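# Move wooden block from bench onto cart floor

## Task

Pick the wooden block up from the bench and lay it flat on the floor of the cart, at the end with the handle, next to the profiles. The drop flap must stay open, anything already achieved must remain so at the finish, both hands must end empty and away from the cart, the robot must release and back off, must not fall or be left tilted, and must touch nothing at the end.

## Robot and tools

Robot: a Rainbow Robotics RB-Y1 on a two-wheel drive base with two rear casters. It has two 7-joint arms with parallel grippers, a head with pan and tilt, and a torso whose leg folds (squat, shift, pitch) and turns (yaw). The base is 0.58 m wide and reaches 0.10 m in front of the drive axle and 0.57 m behind it. Turning on the spot sweeps a 0.58 m radius. The wrist camera cases stick out sideways and can strike things.

Frames: the base frame has its origin on the floor midway between the drive wheels, with x forward, y left and z up, in metres. left_hand and right_hand are printed in this frame. Each is the point between the finger pads, 0.03 m back from the tips. The fingers point along the hand's -z and close along its x. The odometry frame is the base frame as it was at scene start. base_odometry counts wheel turns only, so slip looks like travel. Heading is in rad, positive to the left.

Tool move: one action per call. Its motions all begin together.
- base: one command {x_m_s, turn_rad_s, for_s}. These are velocities, not a place: forward speed in m/s (0.005 to 0.4 either sign, or 0) and leftward turn rate in rad/s (0.02 to 1.509 either sign, or 0), held for for_s seconds (0.1 to 5). Omitted speeds are 0 and the base cannot move sideways. Acceleration is 0.4 m/s² (turning 0.5 rad/s²), so distance is about speed × for_s. If |x| + 0.27|turn| exceeds 0.4, both are scaled down.
- joints: absolute targets keyed by joint name, in rad (grippers in m of pad opening, 0 to 0.1). Torso ranges: squat 0 to 1.2, shift -0.3 to 0.6, pitch -0.2 to 1.4, yaw -1.5 to 1.5 (positive left; raise both arms out by 0.2 rad or more first). Combined torso limits: squat+shift<=1.52; squat-shift+pitch<=1.57; shift+0.5pitch-0.4squat<=0.7; shift+0.3pitch-0.5squat<=0.39. Head: pan -0.523 to 0.523, tilt -0.35 to 1.57 (positive looks down). Arm ranges and signs follow the joint list; note right_shoulder_roll runs -3.141 to 0, with negative lifting the arm outward.
- target: a single hand pose {side "left"/"right", x, y, z in m in the base frame (-3 to 3), quat_wxyz as printed}. It is absolute and is solved once into joint angles, so the hand travels on an arc. Break long moves into short steps. It cannot be combined with base or joints, and is refused while another move is still running.
- min_time_s (0.1 to 8): the minimum duration for the arm, head and torso motions.
- contact_limits: gripper current in mA (200 to 672.5, default 672.5). It persists until changed, and lower values give a gentler grip.
- cameras: head_camera, left_wrist_camera, right_wrist_camera, "all" or []. blocking false returns within about 0.5 s.
To grasp, command an opening at least 0.005 m narrower than the object.

wait(seconds 0 to 10) lets time pass and returns state and images. stop brakes every motion. zoom_image(camera, region [x0,y0,x1,y1] in pixels, at most 504 per side) gives a closer look at the latest image. finished_scene(scene) ends the scene and cannot be undone. read_manual only returns licence texts.

Result lines: "move" reports done or the worst status. Hand status can be reached (within 10 mm and 2°), short, or refused. off_target means the joint rested away from its goal and may still be pushing. time_out, contact_stop (torso only) and limit_stop_at_<name> are stops the robot made on its own, and after them the remaining calls in that reply do not run. "joint command not followed" means the arm-collision check held the arm back. on_its_own reports things the robot did unasked. motor_effort gives wheel effort in %; more than about 30 at rest suggests pushing on something. lidar_m lists 12 sectors of 30° measured from straight ahead, counter-clockwise, at 0.23 m height. Wrist force/torque, joint torques and external torques carry offsets. Motor temperatures above 65 °C warn, and 80 °C brakes the arm.

Avoid: driving into furniture (the base keeps going, wheels can fault, and the body can catch and tip). Avoid arm-on-arm hits or presses, which can end the scene; shoulder roll of about 0.5 rad outward keeps the hands apart. Avoid joint torques reaching the load limits (shoulders 65.8, elbow 33.8, wrist joints 23.5 N m), which freezes the robot for 10 s. Avoid heavy loads held far forward, which can tip it, and sudden stops while driving forward. Do not drop the block or release it while it moves, and do not slam or push hard. Overheating comes from holding stretched poses. Scene 1 is practice and may be skipped; scene 2's task is given when scene 1 ends.

Each tool is called as name(argument=value, ...), one argument or row to a line, values as JSON.

## Session

move(
  joints={"head_tilt_rad":0.9},
)

Scene clock: 1.00 s.
Joint torques (N m): left_arm=[-1.56 -0.75 0.68 -0.48 -0.13 -0.55 -0.13] | right_arm=[-3.64 -0.59 -0.78 -1.41 0.04 -0.56 0]
External joint torques (N m): left_arm=[-0.18 -0.9 0.67 0.08 -0.14 -0.13 -0.12] | right_arm=[-0.04 0.53 -0.73 0.22 -0.02 0.03 -0.02]
Motor temperatures (°C): left_arm=[30 28 32 36 34 33 38] | right_arm=[34 30 32 30 35 36 34]
Wrist force (N): left_arm=[-0.1 1.3 -7.8] | right_arm=[-2.6 0.9 -4.7]
Wrist torque (N m): left_arm=[-0.30 0.15 0.11] | right_arm=[-0.08 -0.10 -0.10]
Wrist force, peak (N): left_arm=[0.1 1.6 -7.9] | right_arm=[-2.9 0.8 -5.4]
move: done
base_odometry: x=+0.000 y=+0.000 heading=+0.000
lidar_m: 0.74 1.04 1.57 4.56 1.51 1.06 1.01 1.09 1.44 3.61 1.10 0.79
base_status: not commanded
joint_positions: torso_squat_rad=+0.350 torso_shift_rad=+0.000 torso_pitch_rad=+0.000 torso_yaw_rad=+0.000 left_shoulder_pitch_rad=+0.037 left_shoulder_roll_rad=+0.004 left_shoulder_yaw_rad=-0.043 left_elbow_rad=-0.196 left_forearm_roll_rad=-0.014 left_wrist_pitch_rad=+0.002 left_hand_roll_rad=+0.027 left_gripper_m=+0.099 right_shoulder_pitch_rad=-0.040 right_shoulder_roll_rad=-0.021 right_shoulder_yaw_rad=-0.018 right_elbow_rad=-0.235 right_forearm_roll_rad=+0.049 right_wrist_pitch_rad=-0.014 right_hand_roll_rad=+0.035 right_gripper_m=+0.099 head_pan_rad=+0.000 head_tilt_rad=+0.900
joint_status: all done
wheel_motors_off: 0
motor_effort: left_wheel=+0(1) right_wheel=+0(2)
chest: x=-0.2280 y=+0.0001 z=+1.2475 quat_wxyz=(+1.000, +0.000, +0.000, +0.000) (m; base frame)
left_hand: x=-0.1598 y=+0.2200 z=+0.5653 quat_wxyz=(+0.997, +0.000, -0.079, -0.009) (m; base frame)
right_hand: x=-0.0823 y=-0.2360 z=+0.5770 quat_wxyz=(+0.989, -0.016, -0.142, +0.041) (m; base frame)
pictures: head_camera, left_wrist_camera, right_wrist_camera
camera_calibration:
head_camera: T_world_to_cam=[[-0.00752545, -0.999504, -0.0305734, 0.0419166], [-0.746479, 0.0259588, -0.664902, 0.860292], [0.665366, 0.0178187, -0.746305, 1.16253], [0, 0, 0, 1]] pos_world=[-0.131004, -0.00115113, 1.44089]
left_wrist_camera: T_world_to_cam=[[0.988724, 0.00955725, 0.149443, 0.0708295], [-0.0605519, -0.88722, 0.457355, -0.0439141], [0.13696, -0.461247, -0.876637, 0.69141], [0, 0, 0, 1]] pos_world=[-0.167385, 0.279272, 0.615616]
right_wrist_camera: T_world_to_cam=[[-0.945892, -0.11441, -0.303643, 0.0691098], [-0.245093, 0.865166, 0.437513, -0.0414065], [0.212646, 0.488261, -0.846394, 0.69334], [0, 0, 0, 1]] pos_world=[-0.0922137, -0.2948, 0.62594]

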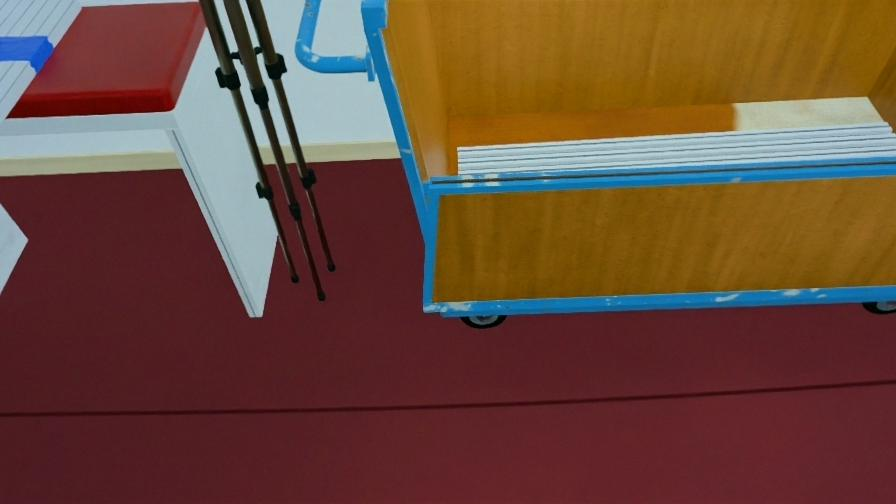

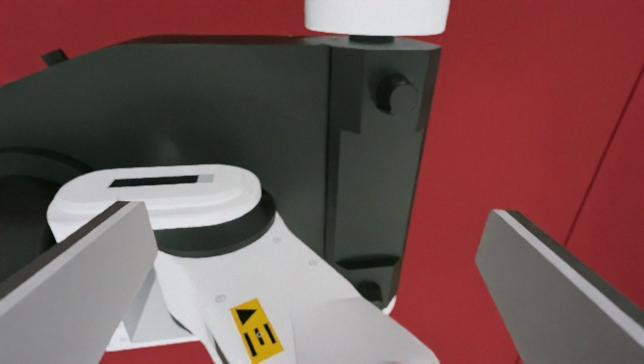

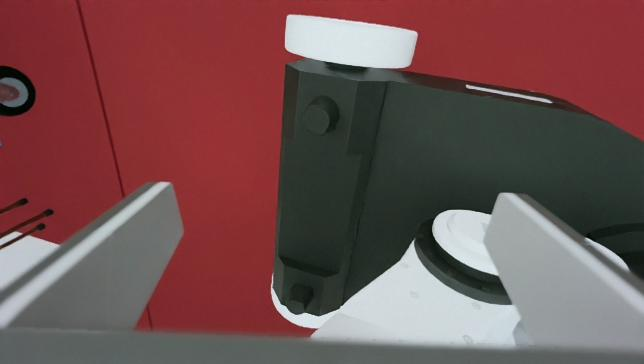

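move(
  joints={"head_tilt_rad":0.55,"head_pan_rad":0.52},
  cameras=["head_camera"],
)

move(
  joints={"head_tilt_rad":0.55,"head_pan_rad":-0.52},
  cameras=["head_camera"],
)

Scene clock: 2.77 s.
Joint torques (N m): left_arm=[-1.57 -0.53 0.72 -0.53 0.05 -0.67 0.07] | right_arm=[-3.61 -0.33 -0.75 -1.41 -0.15 -0.56 -0.05]
External joint torques (N m): left_arm=[-0.18 -0.68 0.71 0.02 0.05 -0.25 0.07] | right_arm=[-0.01 0.79 -0.71 0.22 -0.21 0.03 -0.06]
Motor temperatures (°C): left_arm=[30 28 32 36 34 33 38] | right_arm=[34 30 32 30 35 36 34]
Wrist force (N): left_arm=[0.2 1.0 -7.6] | right_arm=[-2.7 1.5 -4.6]
Wrist torque (N m): left_arm=[-0.25 0.14 0.08] | right_arm=[-0.11 -0.11 -0.09]
Wrist force, peak (N): left_arm=[-0.7 1.3 -8.3] | right_arm=[-2.9 1.1 -5.5]
move: done
base_odometry: x=+0.000 y=+0.000 heading=+0.000
lidar_m: 0.74 1.03 1.56 4.56 1.51 1.08 1.02 1.08 1.43 3.60 1.10 0.78
base_status: not commanded
joint_positions: torso_squat_rad=+0.350 torso_shift_rad=+0.000 torso_pitch_rad=+0.000 torso_yaw_rad=+0.000 left_shoulder_pitch_rad=+0.037 left_shoulder_roll_rad=+0.004 left_shoulder_yaw_rad=-0.043 left_elbow_rad=-0.196 left_forearm_roll_rad=-0.014 left_wrist_pitch_rad=+0.002 left_hand_roll_rad=+0.027 left_gripper_m=+0.099 right_shoulder_pitch_rad=-0.040 right_shoulder_roll_rad=-0.021 right_shoulder_yaw_rad=-0.018 right_elbow_rad=-0.235 right_forearm_roll_rad=+0.049 right_wrist_pitch_rad=-0.014 right_hand_roll_rad=+0.035 right_gripper_m=+0.099 head_pan_rad=+0.520 head_tilt_rad=+0.550
joint_status: all done
wheel_motors_off: 0
motor_effort: left_wheel=+0(1) right_wheel=+0(1)
chest: x=-0.2280 y=+0.0001 z=+1.2475 quat_wxyz=(+1.000, +0.000, +0.000, +0.000) (m; base frame)
left_hand: x=-0.1598 y=+0.2200 z=+0.5653 quat_wxyz=(+0.997, +0.000, -0.079, -0.009) (m; base frame)
right_hand: x=-0.0823 y=-0.2360 z=+0.5770 quat_wxyz=(+0.989, -0.016, -0.142, +0.041) (m; base frame)
pictures: head_camera
camera_calibration:
head_camera: T_world_to_cam=[[0.499584, -0.8657, -0.0313067, 0.147379], [-0.423672, -0.212653, -0.8805, 1.23896], [0.755591, 0.453147, -0.473011, 0.785494], [0, 0, 0, 1]] pos_world=[-0.142229, 0.0351102, 1.46706]

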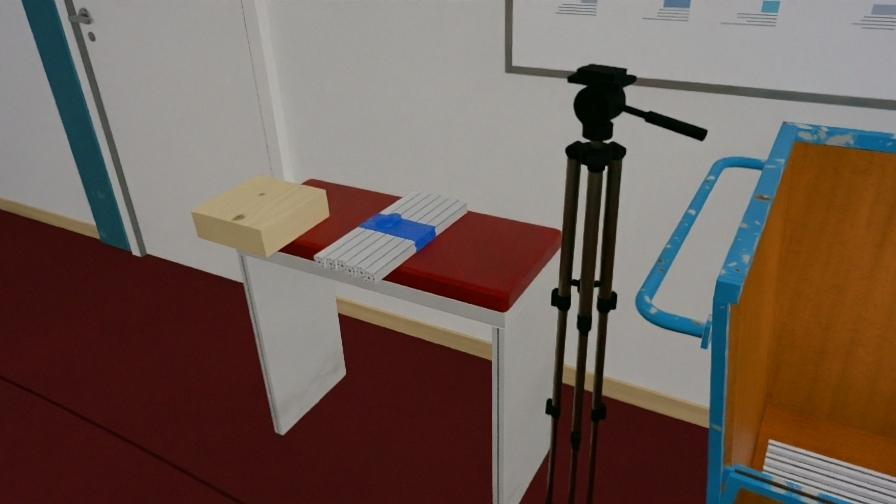

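Scene clock: 4.13 s.
Joint torques (N m): left_arm=[-1.87 -0.92 0.65 -0.38 -0.07 -0.71 0.03] | right_arm=[-3.51 -0.77 -0.43 -1.43 -0.01 -0.57 -0.02]
External joint torques (N m): left_arm=[-0.49 -1.06 0.64 0.18 -0.07 -0.29 0.04] | right_arm=[0.08 0.35 -0.39 0.2 -0.07 0.03 -0.04]
Motor temperatures (°C): left_arm=[30 28 32 36 34 33 38] | right_arm=[34 30 32 30 35 36 34]
Wrist force (N): left_arm=[-0.5 1.3 -8.1] | right_arm=[-2.7 0.9 -4.8]
Wrist torque (N m): left_arm=[-0.30 0.10 0.08] | right_arm=[-0.04 -0.10 -0.09]
Wrist force, peak (N): left_arm=[-0.5 1.3 -8.1] | right_arm=[-3.1 1.2 -5.0]
move: done
base_odometry: x=+0.000 y=+0.000 heading=+0.000
lidar_m: 0.74 1.03 1.56 4.56 1.52 1.07 1.02 1.06 1.44 3.60 1.10 0.79
base_status: not commanded
joint_positions: torso_squat_rad=+0.350 torso_shift_rad=+0.000 torso_pitch_rad=+0.000 torso_yaw_rad=+0.000 left_shoulder_pitch_rad=+0.037 left_shoulder_roll_rad=+0.004 left_shoulder_yaw_rad=-0.043 left_elbow_rad=-0.196 left_forearm_roll_rad=-0.014 left_wrist_pitch_rad=+0.002 left_hand_roll_rad=+0.027 left_gripper_m=+0.099 right_shoulder_pitch_rad=-0.040 right_shoulder_roll_rad=-0.021 right_shoulder_yaw_rad=-0.018 right_elbow_rad=-0.235 right_forearm_roll_rad=+0.049 right_wrist_pitch_rad=-0.014 right_hand_roll_rad=+0.035 right_gripper_m=+0.099 head_pan_rad=-0.520 head_tilt_rad=+0.550
joint_status: all done
wheel_motors_off: 0
motor_effort: left_wheel=+0(1) right_wheel=+0(2)
chest: x=-0.2280 y=+0.0001 z=+1.2475 quat_wxyz=(+1.000, +0.000, +0.000, +0.000) (m; base frame)
left_hand: x=-0.1598 y=+0.2200 z=+0.5653 quat_wxyz=(+0.997, +0.000, -0.079, -0.009) (m; base frame)
right_hand: x=-0.0823 y=-0.2360 z=+0.5770 quat_wxyz=(+0.989, -0.016, -0.142, +0.041) (m; base frame)
pictures: head_camera
camera_calibration:
head_camera: T_world_to_cam=[[-0.493657, -0.869093, -0.0313113, -0.0572049], [-0.397755, 0.257655, -0.880571, 1.24437], [0.773366, -0.422245, -0.472879, 0.789], [0, 0, 0, 1]] pos_world=[-0.143472, -0.0371818, 1.46706]

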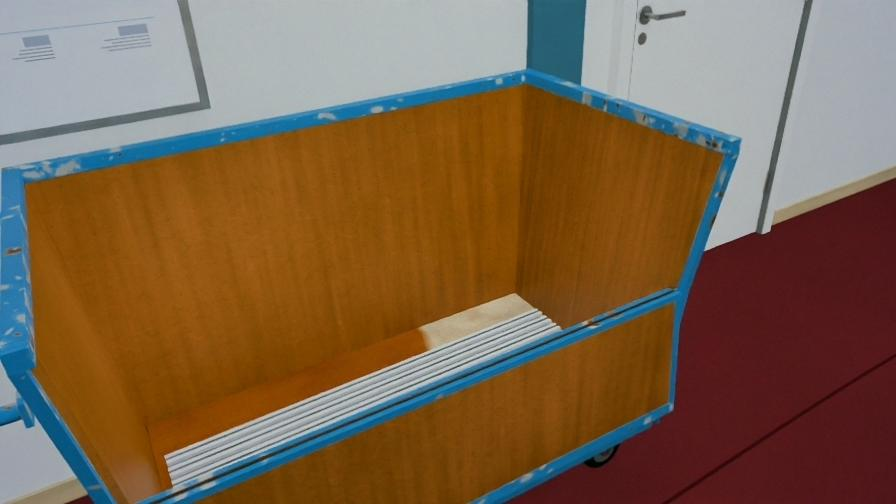

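zoom_image(
  camera="head_camera",
  region=[60, 250, 560, 504],
)

move(
  joints={"head_tilt_rad":0.75,"head_pan_rad":-0.25,"torso_squat_rad":0.0,"torso_shift_rad":0.2},
  cameras=["head_camera"],
)

zoom_image(
  camera="head_camera",
  region=[200, 100, 700, 400],
)

Scaled by 1.008 from the camera's 896x504 image, which has a finer 1280x720 frame.

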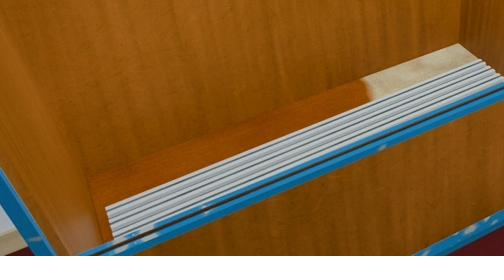

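Scene clock: 21.10 s.
Joint torques (N m): left_arm=[-1.32 -0.69 0.7 -0.57 -0.07 -0.67 -0.06] | right_arm=[-3.48 -0.5 -0.66 -1.38 -0.07 -0.43 -0.05]
External joint torques (N m): left_arm=[0.05 -0.83 0.69 -0.02 -0.07 -0.24 -0.06] | right_arm=[0.11 0.62 -0.62 0.25 -0.14 0.16 -0.06]
Motor temperatures (°C): left_arm=[30 28 32 35 34 33 38] | right_arm=[34 30 32 30 35 36 34]
Wrist force (N): left_arm=[-0.3 1.0 -7.3] | right_arm=[-2.8 1.3 -5.1]
Wrist torque (N m): left_arm=[-0.27 0.11 0.10] | right_arm=[-0.10 -0.16 -0.13]
Wrist force, peak (N): left_arm=[0.1 1.4 -8.6] | right_arm=[-2.7 1.6 -5.4]
move: done
base_odometry: x=+0.000 y=+0.000 heading=+0.000
lidar_m: 0.75 1.03 1.56 4.57 1.51 1.08 1.03 1.08 1.45 3.60 1.10 0.78
base_status: not commanded
joint_positions: torso_squat_rad=+0.000 torso_shift_rad=+0.200 torso_pitch_rad=+0.000 torso_yaw_rad=+0.000 left_shoulder_pitch_rad=+0.037 left_shoulder_roll_rad=+0.004 left_shoulder_yaw_rad=-0.043 left_elbow_rad=-0.196 left_forearm_roll_rad=-0.014 left_wrist_pitch_rad=+0.002 left_hand_roll_rad=+0.027 left_gripper_m=+0.099 right_shoulder_pitch_rad=-0.040 right_shoulder_roll_rad=-0.021 right_shoulder_yaw_rad=-0.018 right_elbow_rad=-0.235 right_forearm_roll_rad=+0.049 right_wrist_pitch_rad=-0.014 right_hand_roll_rad=+0.035 right_gripper_m=+0.099 head_pan_rad=-0.250 head_tilt_rad=+0.750
joint_status: all done
wheel_motors_off: 0
motor_effort: left_wheel=-2(2) right_wheel=+0(3)
chest: x=-0.0888 y=+0.0001 z=+1.2760 quat_wxyz=(+1.000, +0.000, +0.000, +0.000) (m; base frame)
left_hand: x=-0.0207 y=+0.2200 z=+0.5937 quat_wxyz=(+0.997, +0.000, -0.079, -0.009) (m; base frame)
right_hand: x=+0.0567 y=-0.2360 z=+0.6055 quat_wxyz=(+0.989, -0.016, -0.142, +0.041) (m; base frame)
pictures: head_camera
camera_calibration:
head_camera: T_world_to_cam=[[-0.25012, -0.967709, -0.0312919, 0.0286504], [-0.612536, 0.183184, -0.768923, 1.14563], [0.749826, -0.173156, -0.638575, 0.937737], [0, 0, 0, 1]] pos_world=[0.00576589, -0.019761, 1.48061]

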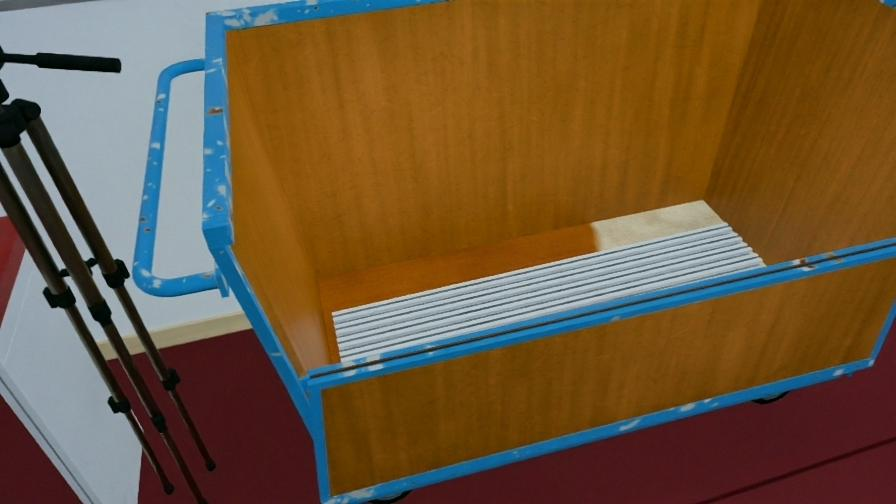

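Scaled by 1.008 from the camera's 896x504 image, which has a finer 1280x720 frame.

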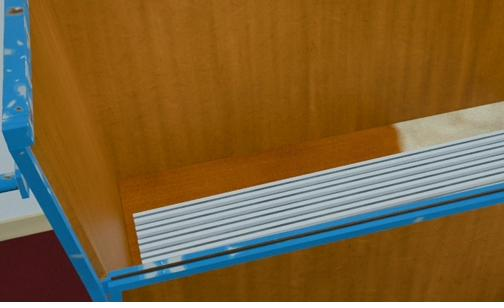

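move(
  base={"turn_rad_s":0.8,"for_s":1.967},
  joints={"torso_squat_rad":0.2,"torso_shift_rad":0,"head_pan_rad":-0.4,"head_tilt_rad":0.7},
  cameras=["head_camera"],
)

move(
  base={"x_m_s":0.35,"for_s":3.6},
  cameras=[],
)

move(
  base={"turn_rad_s":-0.8,"for_s":1.967},
  joints={"head_pan_rad":0,"head_tilt_rad":0.7},
  cameras=["head_camera"],
)

Scene clock: 39.67 s.
Joint torques (N m): left_arm=[-1.88 -0.91 0.79 -0.46 -0.02 -0.65 -0.08] | right_arm=[-3.66 -0.48 -1.05 -1.48 -0.06 -0.54 -0.07]
External joint torques (N m): left_arm=[-0.5 -1.07 0.78 0.09 -0.03 -0.22 -0.07] | right_arm=[-0.06 0.63 -1.01 0.15 -0.12 0.06 -0.08]
Motor temperatures (°C): left_arm=[30 28 32 35 34 33 37] | right_arm=[34 30 32 30 35 36 34]
Wrist force (N): left_arm=[-0.1 1.4 -8.1] | right_arm=[-2.5 1.2 -5.1]
Wrist torque (N m): left_arm=[-0.35 0.13 0.09] | right_arm=[-0.08 -0.09 -0.10]
Wrist force, peak (N): left_arm=[-0.2 2.1 -8.4] | right_arm=[-3.2 1.0 -5.3]
move: done
base_odometry: x=+0.000 y=+0.000 heading=+1.573
lidar_m: 4.37 1.50 1.08 1.02 1.06 1.41 3.71 1.10 0.80 0.77 1.04 1.57
base_status: done (sent for 1.97 of 1.97 s)
joint_positions: torso_squat_rad=+0.200 torso_shift_rad=+0.000 torso_pitch_rad=+0.000 torso_yaw_rad=+0.000 left_shoulder_pitch_rad=+0.037 left_shoulder_roll_rad=+0.004 left_shoulder_yaw_rad=-0.043 left_elbow_rad=-0.196 left_forearm_roll_rad=-0.014 left_wrist_pitch_rad=+0.002 left_hand_roll_rad=+0.027 left_gripper_m=+0.099 right_shoulder_pitch_rad=-0.040 right_shoulder_roll_rad=-0.021 right_shoulder_yaw_rad=-0.018 right_elbow_rad=-0.235 right_forearm_roll_rad=+0.049 right_wrist_pitch_rad=-0.014 right_hand_roll_rad=+0.035 right_gripper_m=+0.099 head_pan_rad=-0.400 head_tilt_rad=+0.700
joint_status: all done
wheel_motors_off: 0
motor_effort: left_wheel=+7(34) right_wheel=+19(48)
chest: x=-0.2281 y=+0.0001 z=+1.2760 quat_wxyz=(+1.000, +0.000, +0.000, +0.000) (m; base frame)
left_hand: x=-0.1598 y=+0.2201 z=+0.5938 quat_wxyz=(+0.997, +0.000, -0.079, -0.009) (m; base frame)
right_hand: x=-0.0823 y=-0.2360 z=+0.6055 quat_wxyz=(+0.989, -0.016, -0.142, +0.041) (m; base frame)
pictures: head_camera
camera_calibration:
head_camera: T_world_to_cam=[[-0.390446, -0.920084, -0.0315718, -0.0347467], [-0.5419, 0.257413, -0.800052, 1.12079], [0.744242, -0.295268, -0.5991, 0.982854], [0, 0, 0, 1]] pos_world=[-0.137691, -0.0302706, 1.48442]

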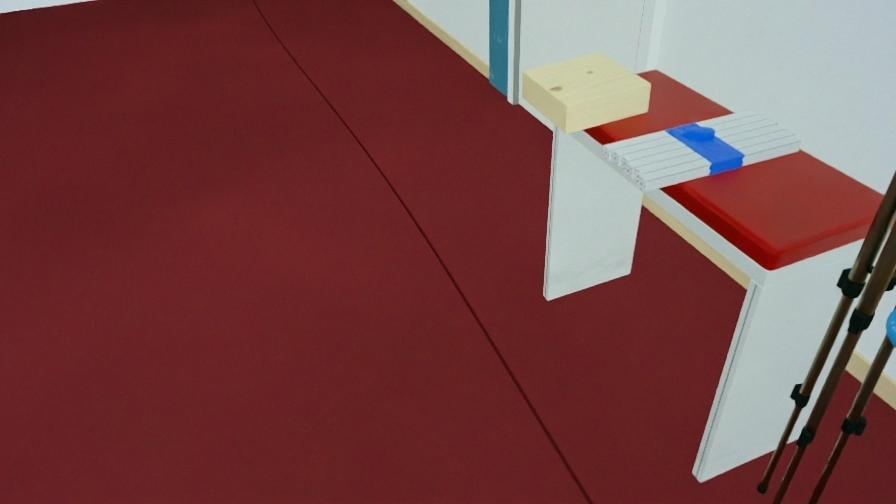

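Scene clock: 44.50 s.
Joint torques (N m): left_arm=[-1.05 -0.69 0.61 -0.59 -0.05 -0.64 0.02] | right_arm=[-3.22 -0.51 -0.51 -1.37 0.03 -0.61 0.01]
External joint torques (N m): left_arm=[0.33 -0.85 0.6 -0.03 -0.06 -0.22 0.03] | right_arm=[0.37 0.6 -0.46 0.26 -0.03 -0.01 -0.01]
Motor temperatures (°C): left_arm=[30 28 32 35 34 33 37] | right_arm=[34 30 32 30 35 36 34]
Wrist force (N): left_arm=[-0.3 1.0 -7.4] | right_arm=[-2.9 1.1 -4.5]
Wrist torque (N m): left_arm=[-0.29 0.13 0.07] | right_arm=[-0.07 -0.16 -0.09]
Wrist force, peak (N): left_arm=[-0.1 2.0 -8.4] | right_arm=[-3.3 1.6 -5.0]
move: done
base_odometry: x=-0.004 y=+1.260 heading=+1.574
lidar_m: 4.34 1.51 1.09 1.04 1.08 1.47 3.85 1.41 1.16 0.91 1.53 2.08
base_status: done (sent for 3.6 of 3.6 s)
joint_positions: torso_squat_rad=+0.200 torso_shift_rad=+0.000 torso_pitch_rad=+0.000 torso_yaw_rad=+0.000 left_shoulder_pitch_rad=+0.037 left_shoulder_roll_rad=+0.004 left_shoulder_yaw_rad=-0.043 left_elbow_rad=-0.196 left_forearm_roll_rad=-0.014 left_wrist_pitch_rad=+0.002 left_hand_roll_rad=+0.027 left_gripper_m=+0.099 right_shoulder_pitch_rad=-0.040 right_shoulder_roll_rad=-0.021 right_shoulder_yaw_rad=-0.018 right_elbow_rad=-0.235 right_forearm_roll_rad=+0.049 right_wrist_pitch_rad=-0.014 right_hand_roll_rad=+0.035 right_gripper_m=+0.099 head_pan_rad=-0.400 head_tilt_rad=+0.700
joint_status: not commanded
wheel_motors_off: 0
motor_effort: left_wheel=+18(48) right_wheel=-17(48)
chest: x=-0.2280 y=+0.0001 z=+1.2760 quat_wxyz=(+1.000, +0.000, +0.000, +0.000) (m; base frame)
left_hand: x=-0.1597 y=+0.2201 z=+0.5938 quat_wxyz=(+0.997, +0.000, -0.079, -0.009) (m; base frame)
right_hand: x=-0.0823 y=-0.2360 z=+0.6055 quat_wxyz=(+0.989, -0.016, -0.142, +0.041) (m; base frame)
pictures: none
No camera images: "cameras" was empty.

Scene clock: 48.43 s.
Joint torques (N m): left_arm=[-1.73 -0.99 1.02 -0.3 -0.13 -0.76 -0.01] | right_arm=[-3.13 -0.6 -0.62 -1.44 -0.03 -0.59 0]
External joint torques (N m): left_arm=[-0.35 -1.13 1.01 0.25 -0.14 -0.34 0] | right_arm=[0.47 0.52 -0.57 0.19 -0.1 0 -0.01]
Motor temperatures (°C): left_arm=[30 28 32 35 34 33 37] | right_arm=[34 30 32 30 35 36 34]
Wrist force (N): left_arm=[0.1 1.4 -7.3] | right_arm=[-2.1 1.0 -4.9]
Wrist torque (N m): left_arm=[-0.29 0.15 0.10] | right_arm=[-0.09 -0.05 -0.11]
Wrist force, peak (N): left_arm=[-0.4 1.6 -8.5] | right_arm=[-3.3 1.0 -5.5]
move: done
base_odometry: x=-0.004 y=+1.260 heading=+0.002
lidar_m: 0.90 1.52 2.04 4.34 1.54 1.10 1.03 1.09 1.47 3.69 1.38 1.13
base_status: done (sent for 1.97 of 1.97 s)
joint_positions: torso_squat_rad=+0.200 torso_shift_rad=+0.000 torso_pitch_rad=+0.000 torso_yaw_rad=+0.000 left_shoulder_pitch_rad=+0.037 left_shoulder_roll_rad=+0.004 left_shoulder_yaw_rad=-0.043 left_elbow_rad=-0.196 left_forearm_roll_rad=-0.014 left_wrist_pitch_rad=+0.002 left_hand_roll_rad=+0.027 left_gripper_m=+0.099 right_shoulder_pitch_rad=-0.040 right_shoulder_roll_rad=-0.021 right_shoulder_yaw_rad=-0.018 right_elbow_rad=-0.235 right_forearm_roll_rad=+0.049 right_wrist_pitch_rad=-0.014 right_hand_roll_rad=+0.035 right_gripper_m=+0.099 head_pan_rad=+0.000 head_tilt_rad=+0.700
joint_status: all done
wheel_motors_off: 0
motor_effort: left_wheel=+23(47) right_wheel=+2(51)
chest: x=-0.2280 y=+0.0001 z=+1.2760 quat_wxyz=(+1.000, +0.000, +0.000, +0.000) (m; base frame)
left_hand: x=-0.1597 y=+0.2200 z=+0.5938 quat_wxyz=(+0.997, +0.000, -0.079, -0.009) (m; base frame)
right_hand: x=-0.0823 y=-0.2359 z=+0.6055 quat_wxyz=(+0.989, -0.016, -0.142, +0.041) (m; base frame)
pictures: head_camera
camera_calibration:
head_camera: T_world_to_cam=[[-0.00130483, -0.999504, -0.0314619, 0.0452811], [-0.59956, 0.0259618, -0.799908, 1.10883], [0.800329, 0.0178195, -0.599297, 0.994558], [0, 0, 0, 1]] pos_world=[-0.131105, -0.00125112, 1.48442]

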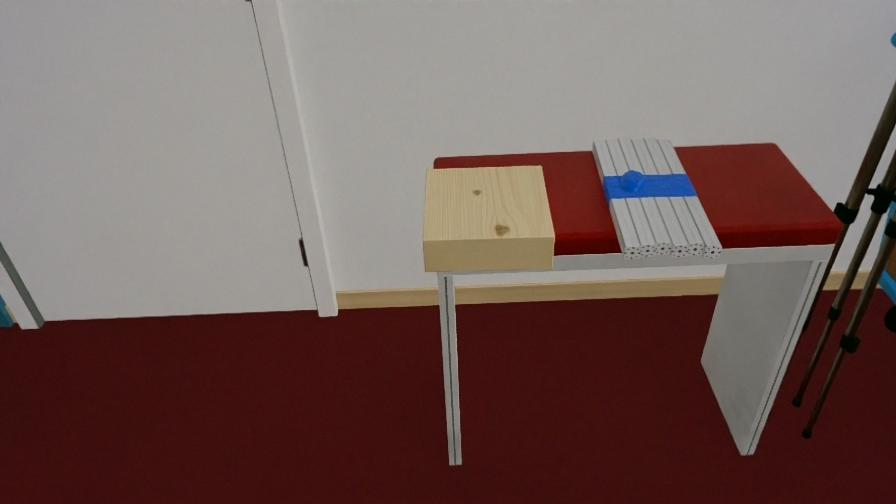

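move(
  joints={"torso_squat_rad":0.5,"torso_pitch_rad":0.6,"left_shoulder_pitch_rad":-0.5,"right_shoulder_pitch_rad":-0.5,"left_shoulder_roll_rad":0.3,"right_shoulder_roll_rad":-0.3,"left_elbow_rad":-1.6,"right_elbow_rad":-1.6,"head_tilt_rad":0.4},
  cameras=[],
)

move(
  target={"side":"left","x":0.37,"y":0.14,"z":0.90,"quat_wxyz":[0.7071,0,0,0.7071]},
  cameras=[],
)

move(
  target={"side":"right","x":0.37,"y":-0.24,"z":0.90,"quat_wxyz":[0.7071,0,0,-0.7071]},
)

Scene clock: 65.43 s.
Joint torques (N m): left_arm=[-8.28 2.83 3.43 -9.6 -0.03 -2.06 -0.16] | right_arm=[-8.54 -4.99 -3.19 -10.41 0.06 -1.92 -0.03]
External joint torques (N m): left_arm=[1.09 -1.28 0.56 0.69 -0.07 -0.12 -0.11] | right_arm=[0.26 0.17 -0.32 -0.64 -0.14 -0.08 -0.07]
Motor temperatures (°C): left_arm=[30 28 32 36 34 33 37] | right_arm=[34 30 32 30 35 36 34]
Wrist force (N): left_arm=[-5.4 1.2 -2.2] | right_arm=[-6.6 2.9 0.6]
Wrist torque (N m): left_arm=[-0.33 -0.18 0.17] | right_arm=[-0.28 -0.35 -0.11]
Wrist force, peak (N): left_arm=[0.0 1.6 -8.2] | right_arm=[-7.5 3.2 0.9]
move: done
base_odometry: x=-0.004 y=+1.260 heading=+0.002
lidar_m: 0.89 1.52 2.02 4.33 1.54 1.09 1.05 1.10 1.47 3.69 1.38 1.13
base_status: not commanded
joint_positions: torso_squat_rad=+0.500 torso_shift_rad=+0.000 torso_pitch_rad=+0.600 torso_yaw_rad=+0.000 left_shoulder_pitch_rad=-0.500 left_shoulder_roll_rad=+0.300 left_shoulder_yaw_rad=-0.043 left_elbow_rad=-1.600 left_forearm_roll_rad=-0.014 left_wrist_pitch_rad=+0.002 left_hand_roll_rad=+0.027 left_gripper_m=+0.099 right_shoulder_pitch_rad=-0.500 right_shoulder_roll_rad=-0.300 right_shoulder_yaw_rad=-0.018 right_elbow_rad=-1.600 right_forearm_roll_rad=+0.049 right_wrist_pitch_rad=-0.014 right_hand_roll_rad=+0.035 right_gripper_m=+0.099 head_pan_rad=+0.000 head_tilt_rad=+0.400
joint_status: all done
wheel_motors_off: 0
motor_effort: left_wheel=+16(30) right_wheel=+0(12)
chest: x=-0.0532 y=+0.0001 z=+1.1502 quat_wxyz=(+0.955, +0.000, +0.296, +0.000) (m; base frame)
left_hand: x=+0.4713 y=+0.1881 z=+0.8643 quat_wxyz=(+0.727, +0.002, -0.668, -0.160) (m; base frame)
right_hand: x=+0.4778 y=-0.2173 z=+0.8752 quat_wxyz=(+0.713, -0.056, -0.677, +0.176) (m; base frame)
pictures: none
No camera images: "cameras" was empty.

Scene clock: 67.33 s.
Joint torques (N m): left_arm=[-11.32 -0.41 0.65 -7.25 -0.17 -1.41 -0.35] | right_arm=[-8.33 -5.67 -3.2 -10.54 0.13 -1.95 0.03]
External joint torques (N m): left_arm=[1.44 -0.47 1.4 0.75 -0.21 -0.55 -0.34] | right_arm=[0.47 -0.52 -0.33 -0.77 -0.08 -0.11 -0.01]
Motor temperatures (°C): left_arm=[30 28 32 36 34 33 37] | right_arm=[34 30 32 30 35 36 34]
Wrist force (N): left_arm=[1.9 4.2 -6.9] | right_arm=[-6.9 2.4 0.0]
Wrist torque (N m): left_arm=[-0.49 0.28 0.15] | right_arm=[-0.21 -0.33 -0.11]
Wrist force, peak (N): left_arm=[1.0 5.0 -8.0] | right_arm=[-7.4 2.7 0.6]
move: short
base_odometry: x=-0.004 y=+1.260 heading=+0.002
lidar_m: 0.90 1.52 2.03 4.34 1.52 1.09 1.03 1.09 1.47 3.69 1.37 1.14
base_status: not commanded
joint_positions: torso_squat_rad=+0.500 torso_shift_rad=+0.000 torso_pitch_rad=+0.600 torso_yaw_rad=+0.000 left_shoulder_pitch_rad=-0.851 left_shoulder_roll_rad=+0.000 left_shoulder_yaw_rad=+0.070 left_elbow_rad=-2.136 left_forearm_roll_rad=-0.103 left_wrist_pitch_rad=+1.919 left_hand_roll_rad=+1.709 left_gripper_m=+0.099 right_shoulder_pitch_rad=-0.500 right_shoulder_roll_rad=-0.300 right_shoulder_yaw_rad=-0.018 right_elbow_rad=-1.600 right_forearm_roll_rad=+0.049 right_wrist_pitch_rad=-0.014 right_hand_roll_rad=+0.035 right_gripper_m=+0.099 head_pan_rad=+0.000 head_tilt_rad=+0.400
joint_status: all done
wheel_motors_off: 0
motor_effort: left_wheel=+18(19) right_wheel=+1(3)
chest: x=-0.0533 y=+0.0001 z=+1.1502 quat_wxyz=(+0.955, +0.000, +0.296, +0.000) (m; base frame)
left_hand: x=+0.3702 y=+0.1398 z=+0.8996 quat_wxyz=(+0.691, -0.166, -0.128, +0.691) (m; base frame)
left_hand_status: short (checked arc, as near as the solve gets, planned for 1.6 s): 1 mm and 24.3 deg off. The place is met; only the turn is off.
right_hand: x=+0.4778 y=-0.2173 z=+0.8752 quat_wxyz=(+0.713, -0.056, -0.677, +0.176) (m; base frame)
pictures: none
No camera images: "cameras" was empty.

Scene clock: 69.23 s.
Joint torques (N m): left_arm=[-11.61 -0.83 0.47 -7.42 -0.22 -1.31 -0.26] | right_arm=[-12.61 -0.98 -0.53 -7.91 0.27 -0.9 0.4]
External joint torques (N m): left_arm=[1.15 -0.9 1.24 0.59 -0.26 -0.46 -0.26] | right_arm=[-0.88 1.9 -1.83 -0.42 0.1 -0.1 0.39]
Motor temperatures (°C): left_arm=[30 28 32 36 34 33 37] | right_arm=[34 30 32 30 35 36 34]
Wrist force (N): left_arm=[1.2 3.9 -7.0] | right_arm=[-1.6 -1.6 -4.5]
Wrist torque (N m): left_arm=[-0.44 0.18 0.14] | right_arm=[0.09 -0.05 -0.10]
Wrist force, peak (N): left_arm=[1.1 4.5 -7.9] | right_arm=[-8.3 2.8 1.5]
move: short
base_odometry: x=-0.004 y=+1.260 heading=+0.002
lidar_m: 0.90 1.52 2.04 4.33 1.55 1.09 1.04 1.10 1.48 3.68 1.38 1.13
base_status: not commanded
joint_positions: torso_squat_rad=+0.500 torso_shift_rad=+0.000 torso_pitch_rad=+0.600 torso_yaw_rad=+0.000 left_shoulder_pitch_rad=-0.851 left_shoulder_roll_rad=+0.000 left_shoulder_yaw_rad=+0.070 left_elbow_rad=-2.136 left_forearm_roll_rad=-0.103 left_wrist_pitch_rad=+1.919 left_hand_roll_rad=+1.709 left_gripper_m=+0.099 right_shoulder_pitch_rad=-0.851 right_shoulder_roll_rad=+0.000 right_shoulder_yaw_rad=-0.334 right_elbow_rad=-2.167 right_forearm_roll_rad=+0.182 right_wrist_pitch_rad=+1.919 right_hand_roll_rad=-1.394 right_gripper_m=+0.099 head_pan_rad=+0.000 head_tilt_rad=+0.400
joint_status: all done
wheel_motors_off: 0
motor_effort: left_wheel=+17(19) right_wheel=+1(4)
chest: x=-0.0533 y=+0.0001 z=+1.1502 quat_wxyz=(+0.955, +0.000, +0.296, +0.000) (m; base frame)
left_hand: x=+0.3702 y=+0.1399 z=+0.8995 quat_wxyz=(+0.691, -0.166, -0.128, +0.691) (m; base frame)
right_hand: x=+0.3702 y=-0.2401 z=+0.8994 quat_wxyz=(+0.691, +0.117, -0.175, -0.691) (m; base frame)
right_hand_status: short (checked arc, as near as the solve gets, planned for 1.6 s): 1 mm and 24.4 deg off. The place is met; only the turn is off.
pictures: head_camera, left_wrist_camera, right_wrist_camera
camera_calibration:
head_camera: T_world_to_cam=[[-0.0106246, -0.999502, -0.0297278, 0.0386754], [-0.809164, 0.0260604, -0.587005, 0.879391], [0.587487, 0.0178179, -0.809037, 0.953514], [0, 0, 0, 1]] pos_world=[0.151805, -0.00125082, 1.28878]
left_wrist_camera: T_world_to_cam=[[-0.00962809, 0.997398, -0.0714499, -0.0722098], [0.623734, 0.0618391, 0.779186, -0.911437], [0.781577, -0.0370637, -0.622707, 0.348538], [0, 0, 0, 1]] pos_world=[0.29539, 0.141302, 0.922057]
right_wrist_camera: T_world_to_cam=[[0.00104397, 0.993183, -0.116563, 0.34166], [0.583451, 0.0940618, 0.806683, -0.891827], [0.812148, -0.0688512, -0.579375, 0.27612], [0, 0, 0, 1]] pos_world=[0.295731, -0.236433, 0.919224]

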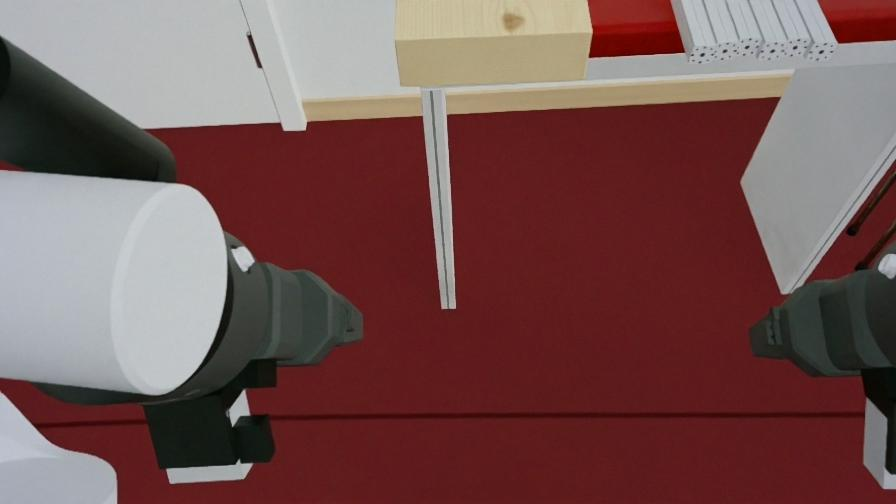

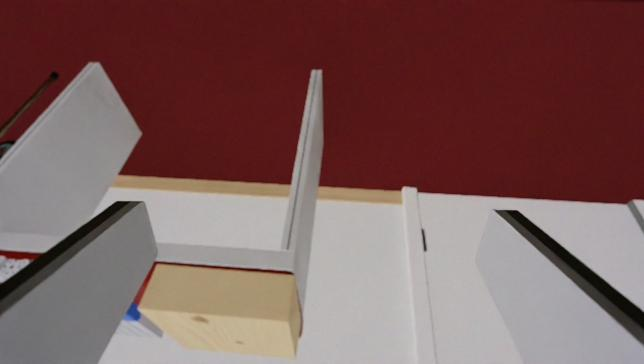

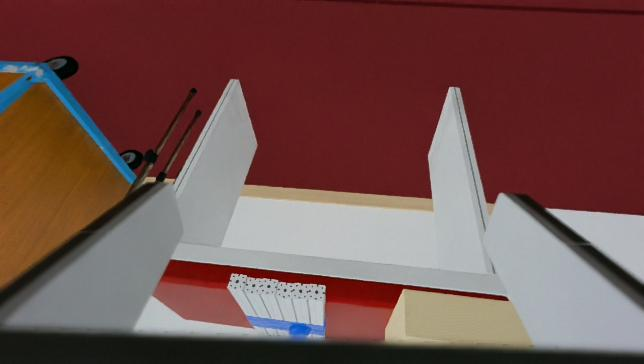

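move(
  joints={"left_gripper_m":0,"right_gripper_m":0},
  cameras=[],
)

move(
  target={"side":"left","x":0.50,"y":0.15,"z":0.90,"quat_wxyz":[0.6964,-0.1228,-0.1228,0.6964]},
  cameras=[],
)

move(
  target={"side":"right","x":0.50,"y":-0.25,"z":0.90,"quat_wxyz":[0.6964,0.1228,-0.1228,-0.6964]},
)

Scene clock: 77.37 s.
Joint torques (N m): left_arm=[-11.73 -0.32 0.31 -7.47 -0.11 -1.29 -0.42] | right_arm=[-12.7 -1.39 -0.52 -7.9 0.14 -1.05 0.32]
External joint torques (N m): left_arm=[1.04 -0.38 1.08 0.54 -0.15 -0.44 -0.42] | right_arm=[-0.97 1.49 -1.81 -0.41 -0.03 -0.26 0.31]
Motor temperatures (°C): left_arm=[31 28 32 36 34 33 37] | right_arm=[34 30 32 30 35 36 34]
Wrist force (N): left_arm=[1.9 4.2 -7.4] | right_arm=[-1.3 -1.4 -4.6]
Wrist torque (N m): left_arm=[-0.50 0.27 0.12] | right_arm=[0.07 -0.01 -0.11]
Wrist force, peak (N): left_arm=[1.8 4.0 -8.1] | right_arm=[-2.1 -1.8 -4.8]
move: done
base_odometry: x=-0.004 y=+1.260 heading=+0.002
lidar_m: 0.89 1.51 2.03 4.33 1.55 1.10 1.05 1.11 1.47 3.70 1.39 1.14
base_status: not commanded
joint_positions: torso_squat_rad=+0.500 torso_shift_rad=+0.000 torso_pitch_rad=+0.600 torso_yaw_rad=+0.000 left_shoulder_pitch_rad=-0.851 left_shoulder_roll_rad=+0.000 left_shoulder_yaw_rad=+0.070 left_elbow_rad=-2.136 left_forearm_roll_rad=-0.103 left_wrist_pitch_rad=+1.919 left_hand_roll_rad=+1.709 left_gripper_m=+0.000 right_shoulder_pitch_rad=-0.851 right_shoulder_roll_rad=+0.000 right_shoulder_yaw_rad=-0.334 right_elbow_rad=-2.167 right_forearm_roll_rad=+0.182 right_wrist_pitch_rad=+1.919 right_hand_roll_rad=-1.394 right_gripper_m=+0.000 head_pan_rad=+0.000 head_tilt_rad=+0.400
joint_status: all done
wheel_motors_off: 0
motor_effort: left_wheel=+18(19) right_wheel=+1(3)
chest: x=-0.0533 y=+0.0001 z=+1.1502 quat_wxyz=(+0.955, +0.000, +0.296, +0.000) (m; base frame)
left_hand: x=+0.3702 y=+0.1399 z=+0.8995 quat_wxyz=(+0.691, -0.166, -0.128, +0.691) (m; base frame)
right_hand: x=+0.3702 y=-0.2401 z=+0.8994 quat_wxyz=(+0.691, +0.117, -0.175, -0.691) (m; base frame)
pictures: none
No camera images: "cameras" was empty.

Scene clock: 78.93 s.
Joint torques (N m): left_arm=[-18.45 3.26 0.81 -7.99 0.1 -0.78 -0.09] | right_arm=[-12.49 -1.63 -0.14 -8.14 0.13 -0.87 0.3]
External joint torques (N m): left_arm=[2.16 -1.41 0.97 1.01 0.13 -0.06 -0.08] | right_arm=[-0.77 1.26 -1.43 -0.65 -0.03 -0.08 0.3]
Motor temperatures (°C): left_arm=[31 28 32 36 34 33 37] | right_arm=[34 30 32 30 35 36 34]
Wrist force (N): left_arm=[1.3 3.1 -6.9] | right_arm=[-1.8 -1.7 -4.7]
Wrist torque (N m): left_arm=[-0.39 0.23 0.12] | right_arm=[0.08 -0.08 -0.09]
Wrist force, peak (N): left_arm=[1.9 4.6 -7.9] | right_arm=[-2.3 -1.5 -5.0]
move: done
base_odometry: x=-0.004 y=+1.260 heading=+0.002
lidar_m: 0.89 1.51 2.02 4.34 1.53 1.09 1.05 1.10 1.47 3.68 1.37 1.13
base_status: not commanded
joint_positions: torso_squat_rad=+0.500 torso_shift_rad=+0.000 torso_pitch_rad=+0.600 torso_yaw_rad=+0.000 left_shoulder_pitch_rad=-1.314 left_shoulder_roll_rad=+0.148 left_shoulder_yaw_rad=+0.214 left_elbow_rad=-1.413 left_forearm_roll_rad=-0.059 left_wrist_pitch_rad=+1.734 left_hand_roll_rad=+1.711 left_gripper_m=+0.000 right_shoulder_pitch_rad=-0.851 right_shoulder_roll_rad=+0.000 right_shoulder_yaw_rad=-0.334 right_elbow_rad=-2.167 right_forearm_roll_rad=+0.182 right_wrist_pitch_rad=+1.919 right_hand_roll_rad=-1.394 right_gripper_m=+0.000 head_pan_rad=+0.000 head_tilt_rad=+0.400
joint_status: all done
wheel_motors_off: 0
motor_effort: left_wheel=+17(19) right_wheel=-2(3)
chest: x=-0.0533 y=+0.0001 z=+1.1502 quat_wxyz=(+0.955, +0.000, +0.296, +0.000) (m; base frame)
left_hand: x=+0.4996 y=+0.1501 z=+0.9005 quat_wxyz=(+0.696, -0.124, -0.124, +0.696) (m; base frame)
left_hand_status: reached (checked arc, planned for 1.1 s): 1 mm and 0.1 deg off.
right_hand: x=+0.3702 y=-0.2401 z=+0.8994 quat_wxyz=(+0.691, +0.117, -0.175, -0.691) (m; base frame)
pictures: none
No camera images: "cameras" was empty.

Scene clock: 80.40 s.
Joint torques (N m): left_arm=[-19.22 3.52 0.88 -8.23 0.03 -0.92 -0.11] | right_arm=[-19.51 -7.4 -0.34 -8.78 -0.1 -0.47 -0.09]
External joint torques (N m): left_arm=[1.39 -1.15 1.04 0.76 0.07 -0.2 -0.1] | right_arm=[-0.28 0.34 -1.61 -0.36 -0.19 0.18 -0.1]
Motor temperatures (°C): left_arm=[31 28 32 36 34 33 37] | right_arm=[34 30 32 30 35 36 34]
Wrist force (N): left_arm=[1.0 3.7 -6.5] | right_arm=[-1.0 -0.7 -4.7]
Wrist torque (N m): left_arm=[-0.45 0.22 0.10] | right_arm=[-0.01 -0.02 -0.08]
Wrist force, peak (N): left_arm=[1.0 3.7 -7.9] | right_arm=[-2.6 -3.1 -4.8]
move: done
base_odometry: x=-0.004 y=+1.260 heading=+0.002
lidar_m: 0.89 1.53 2.02 4.34 1.55 1.10 1.04 1.09 1.47 3.67 1.38 1.12
base_status: not commanded
joint_positions: torso_squat_rad=+0.500 torso_shift_rad=+0.000 torso_pitch_rad=+0.600 torso_yaw_rad=+0.000 left_shoulder_pitch_rad=-1.314 left_shoulder_roll_rad=+0.148 left_shoulder_yaw_rad=+0.214 left_elbow_rad=-1.413 left_forearm_roll_rad=-0.059 left_wrist_pitch_rad=+1.734 left_hand_roll_rad=+1.711 left_gripper_m=+0.000 right_shoulder_pitch_rad=-1.284 right_shoulder_roll_rad=-0.219 right_shoulder_yaw_rad=-0.473 right_elbow_rad=-1.442 right_forearm_roll_rad=+0.067 right_wrist_pitch_rad=+1.743 right_hand_roll_rad=-1.435 right_gripper_m=+0.000 head_pan_rad=+0.000 head_tilt_rad=+0.400
joint_status: all done
wheel_motors_off: 0
motor_effort: left_wheel=+17(19) right_wheel=-1(4)
chest: x=-0.0533 y=+0.0001 z=+1.1502 quat_wxyz=(+0.955, +0.000, +0.296, +0.000) (m; base frame)
left_hand: x=+0.4995 y=+0.1500 z=+0.9004 quat_wxyz=(+0.696, -0.124, -0.123, +0.696) (m; base frame)
right_hand: x=+0.4995 y=-0.2500 z=+0.9003 quat_wxyz=(+0.696, +0.123, -0.123, -0.696) (m; base frame)
right_hand_status: reached (checked arc, planned for 1.1 s): 1 mm and 0.1 deg off.
pictures: head_camera, left_wrist_camera, right_wrist_camera
camera_calibration:
head_camera: T_world_to_cam=[[-0.0106246, -0.999502, -0.0297278, 0.0386754], [-0.809164, 0.0260604, -0.587005, 0.879391], [0.587487, 0.0178179, -0.809037, 0.953514], [0, 0, 0, 1]] pos_world=[0.151805, -0.00125082, 1.28878]
left_wrist_camera: T_world_to_cam=[[-0.0222153, 0.999594, -0.0178684, -0.123404], [0.675646, 0.0281846, 0.736688, -0.976027], [0.736892, 0.00429306, -0.675997, 0.312416], [0, 0, 0, 1]] pos_world=[0.42649, 0.149522, 0.928014]
right_wrist_camera: T_world_to_cam=[[-0.0182042, 0.999229, -0.0347944, 0.288923], [0.634703, 0.0384382, 0.771799, -0.975209], [0.772542, -0.00803411, -0.634913, 0.255956], [0, 0, 0, 1]] pos_world=[0.426491, -0.249159, 0.925229]

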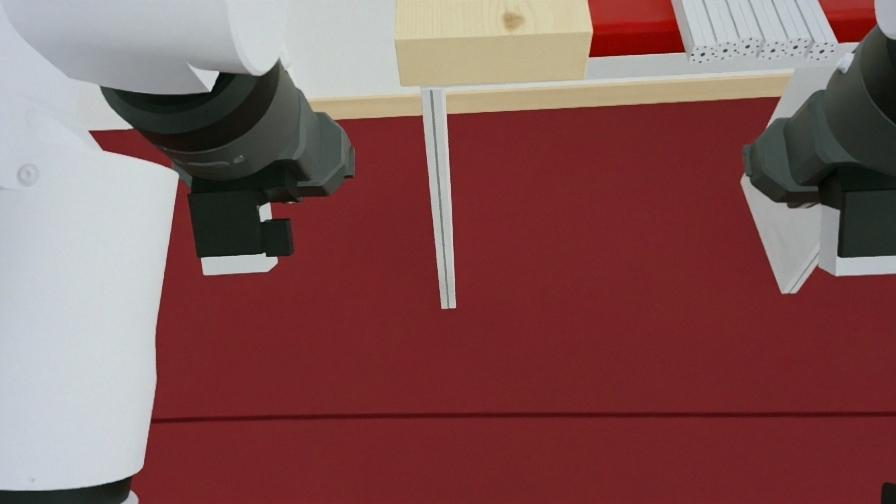

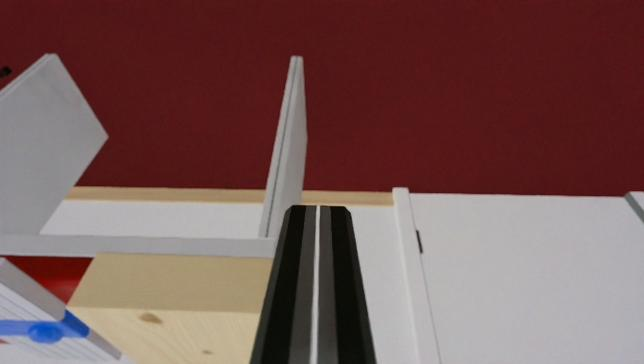

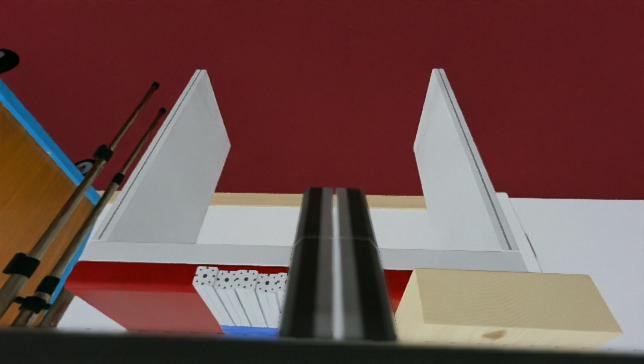

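move(
  base={"x_m_s":0.2,"for_s":2.05},
  joints={"head_tilt_rad":0.3},
)

Scene clock: 84.37 s.
Joint torques (N m): left_arm=[-19.02 3.51 0.92 -8.21 0.07 -0.85 -0.15] | right_arm=[-19.32 -7.39 -0.08 -8.94 -0.13 -0.58 0.01]
External joint torques (N m): left_arm=[1.59 -1.15 1.08 0.79 0.11 -0.13 -0.14] | right_arm=[-0.09 0.35 -1.36 -0.52 -0.22 0.08 0]
Motor temperatures (°C): left_arm=[31 28 32 36 34 33 37] | right_arm=[34 30 32 30 35 36 34]
Wrist force (N): left_arm=[0.9 3.2 -7.9] | right_arm=[-1.3 -0.8 -5.2]
Wrist torque (N m): left_arm=[-0.44 0.25 0.08] | right_arm=[0.01 -0.05 -0.08]
Wrist force, peak (N): left_arm=[1.4 4.1 -8.1] | right_arm=[-1.3 -0.9 -5.6]
move: done
base_odometry: x=+0.410 y=+1.260 heading=+0.001
lidar_m: 0.48 1.12 1.50 3.85 2.14 1.54 1.46 1.52 2.04 1.41 0.83 0.94
base_status: done (sent for 2.07 of 2.07 s)
joint_positions: torso_squat_rad=+0.500 torso_shift_rad=+0.000 torso_pitch_rad=+0.600 torso_yaw_rad=+0.000 left_shoulder_pitch_rad=-1.314 left_shoulder_roll_rad=+0.148 left_shoulder_yaw_rad=+0.214 left_elbow_rad=-1.413 left_forearm_roll_rad=-0.059 left_wrist_pitch_rad=+1.734 left_hand_roll_rad=+1.711 left_gripper_m=+0.000 right_shoulder_pitch_rad=-1.284 right_shoulder_roll_rad=-0.219 right_shoulder_yaw_rad=-0.473 right_elbow_rad=-1.442 right_forearm_roll_rad=+0.067 right_wrist_pitch_rad=+1.743 right_hand_roll_rad=-1.435 right_gripper_m=+0.000 head_pan_rad=+0.000 head_tilt_rad=+0.300
joint_status: all done
wheel_motors_off: 0
motor_effort: left_wheel=-2(43) right_wheel=+3(36)
chest: x=-0.0533 y=+0.0001 z=+1.1502 quat_wxyz=(+0.955, +0.000, +0.296, +0.000) (m; base frame)
left_hand: x=+0.4995 y=+0.1501 z=+0.9004 quat_wxyz=(+0.696, -0.124, -0.123, +0.696) (m; base frame)
right_hand: x=+0.4994 y=-0.2500 z=+0.9003 quat_wxyz=(+0.696, +0.123, -0.123, -0.696) (m; base frame)
pictures: head_camera, left_wrist_camera, right_wrist_camera
camera_calibration:
head_camera: T_world_to_cam=[[-0.00752897, -0.999504, -0.0305764, 0.0395336], [-0.746479, 0.0259634, -0.664902, 0.976008], [0.665366, 0.0178186, -0.746305, 0.865646], [0, 0, 0, 1]] pos_world=[0.152896, -0.00125111, 1.29619]
left_wrist_camera: T_world_to_cam=[[-0.0222171, 0.999594, -0.0178669, -0.123405], [0.675695, 0.028185, 0.736642, -0.976006], [0.736847, 0.00429351, -0.676046, 0.312481], [0, 0, 0, 1]] pos_world=[0.42649, 0.149522, 0.928014]
right_wrist_camera: T_world_to_cam=[[-0.0182092, 0.999229, -0.0347923, 0.28892], [0.634812, 0.0384386, 0.77171, -0.975095], [0.772452, -0.00803429, -0.635022, 0.256032], [0, 0, 0, 1]] pos_world=[0.426491, -0.249159, 0.925129]

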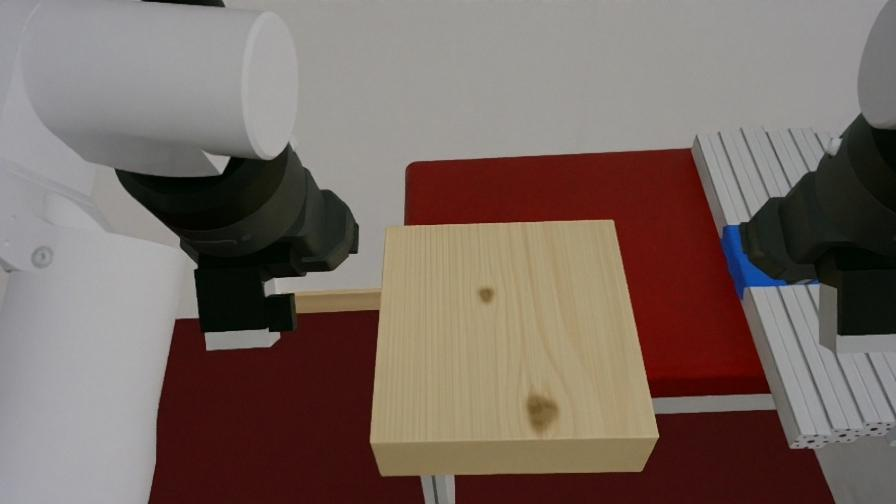

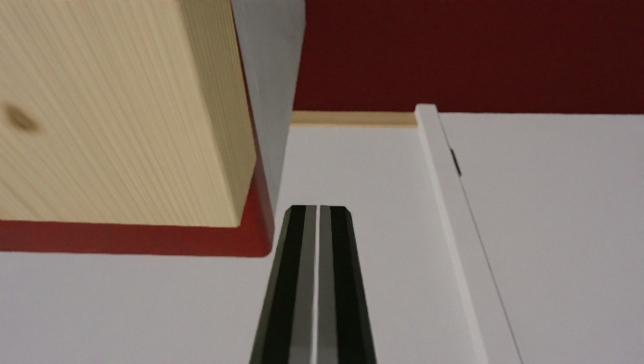

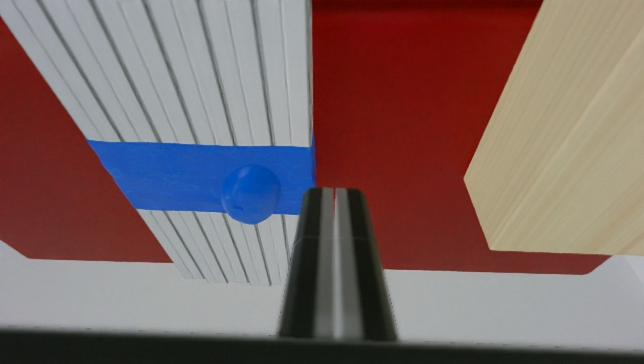

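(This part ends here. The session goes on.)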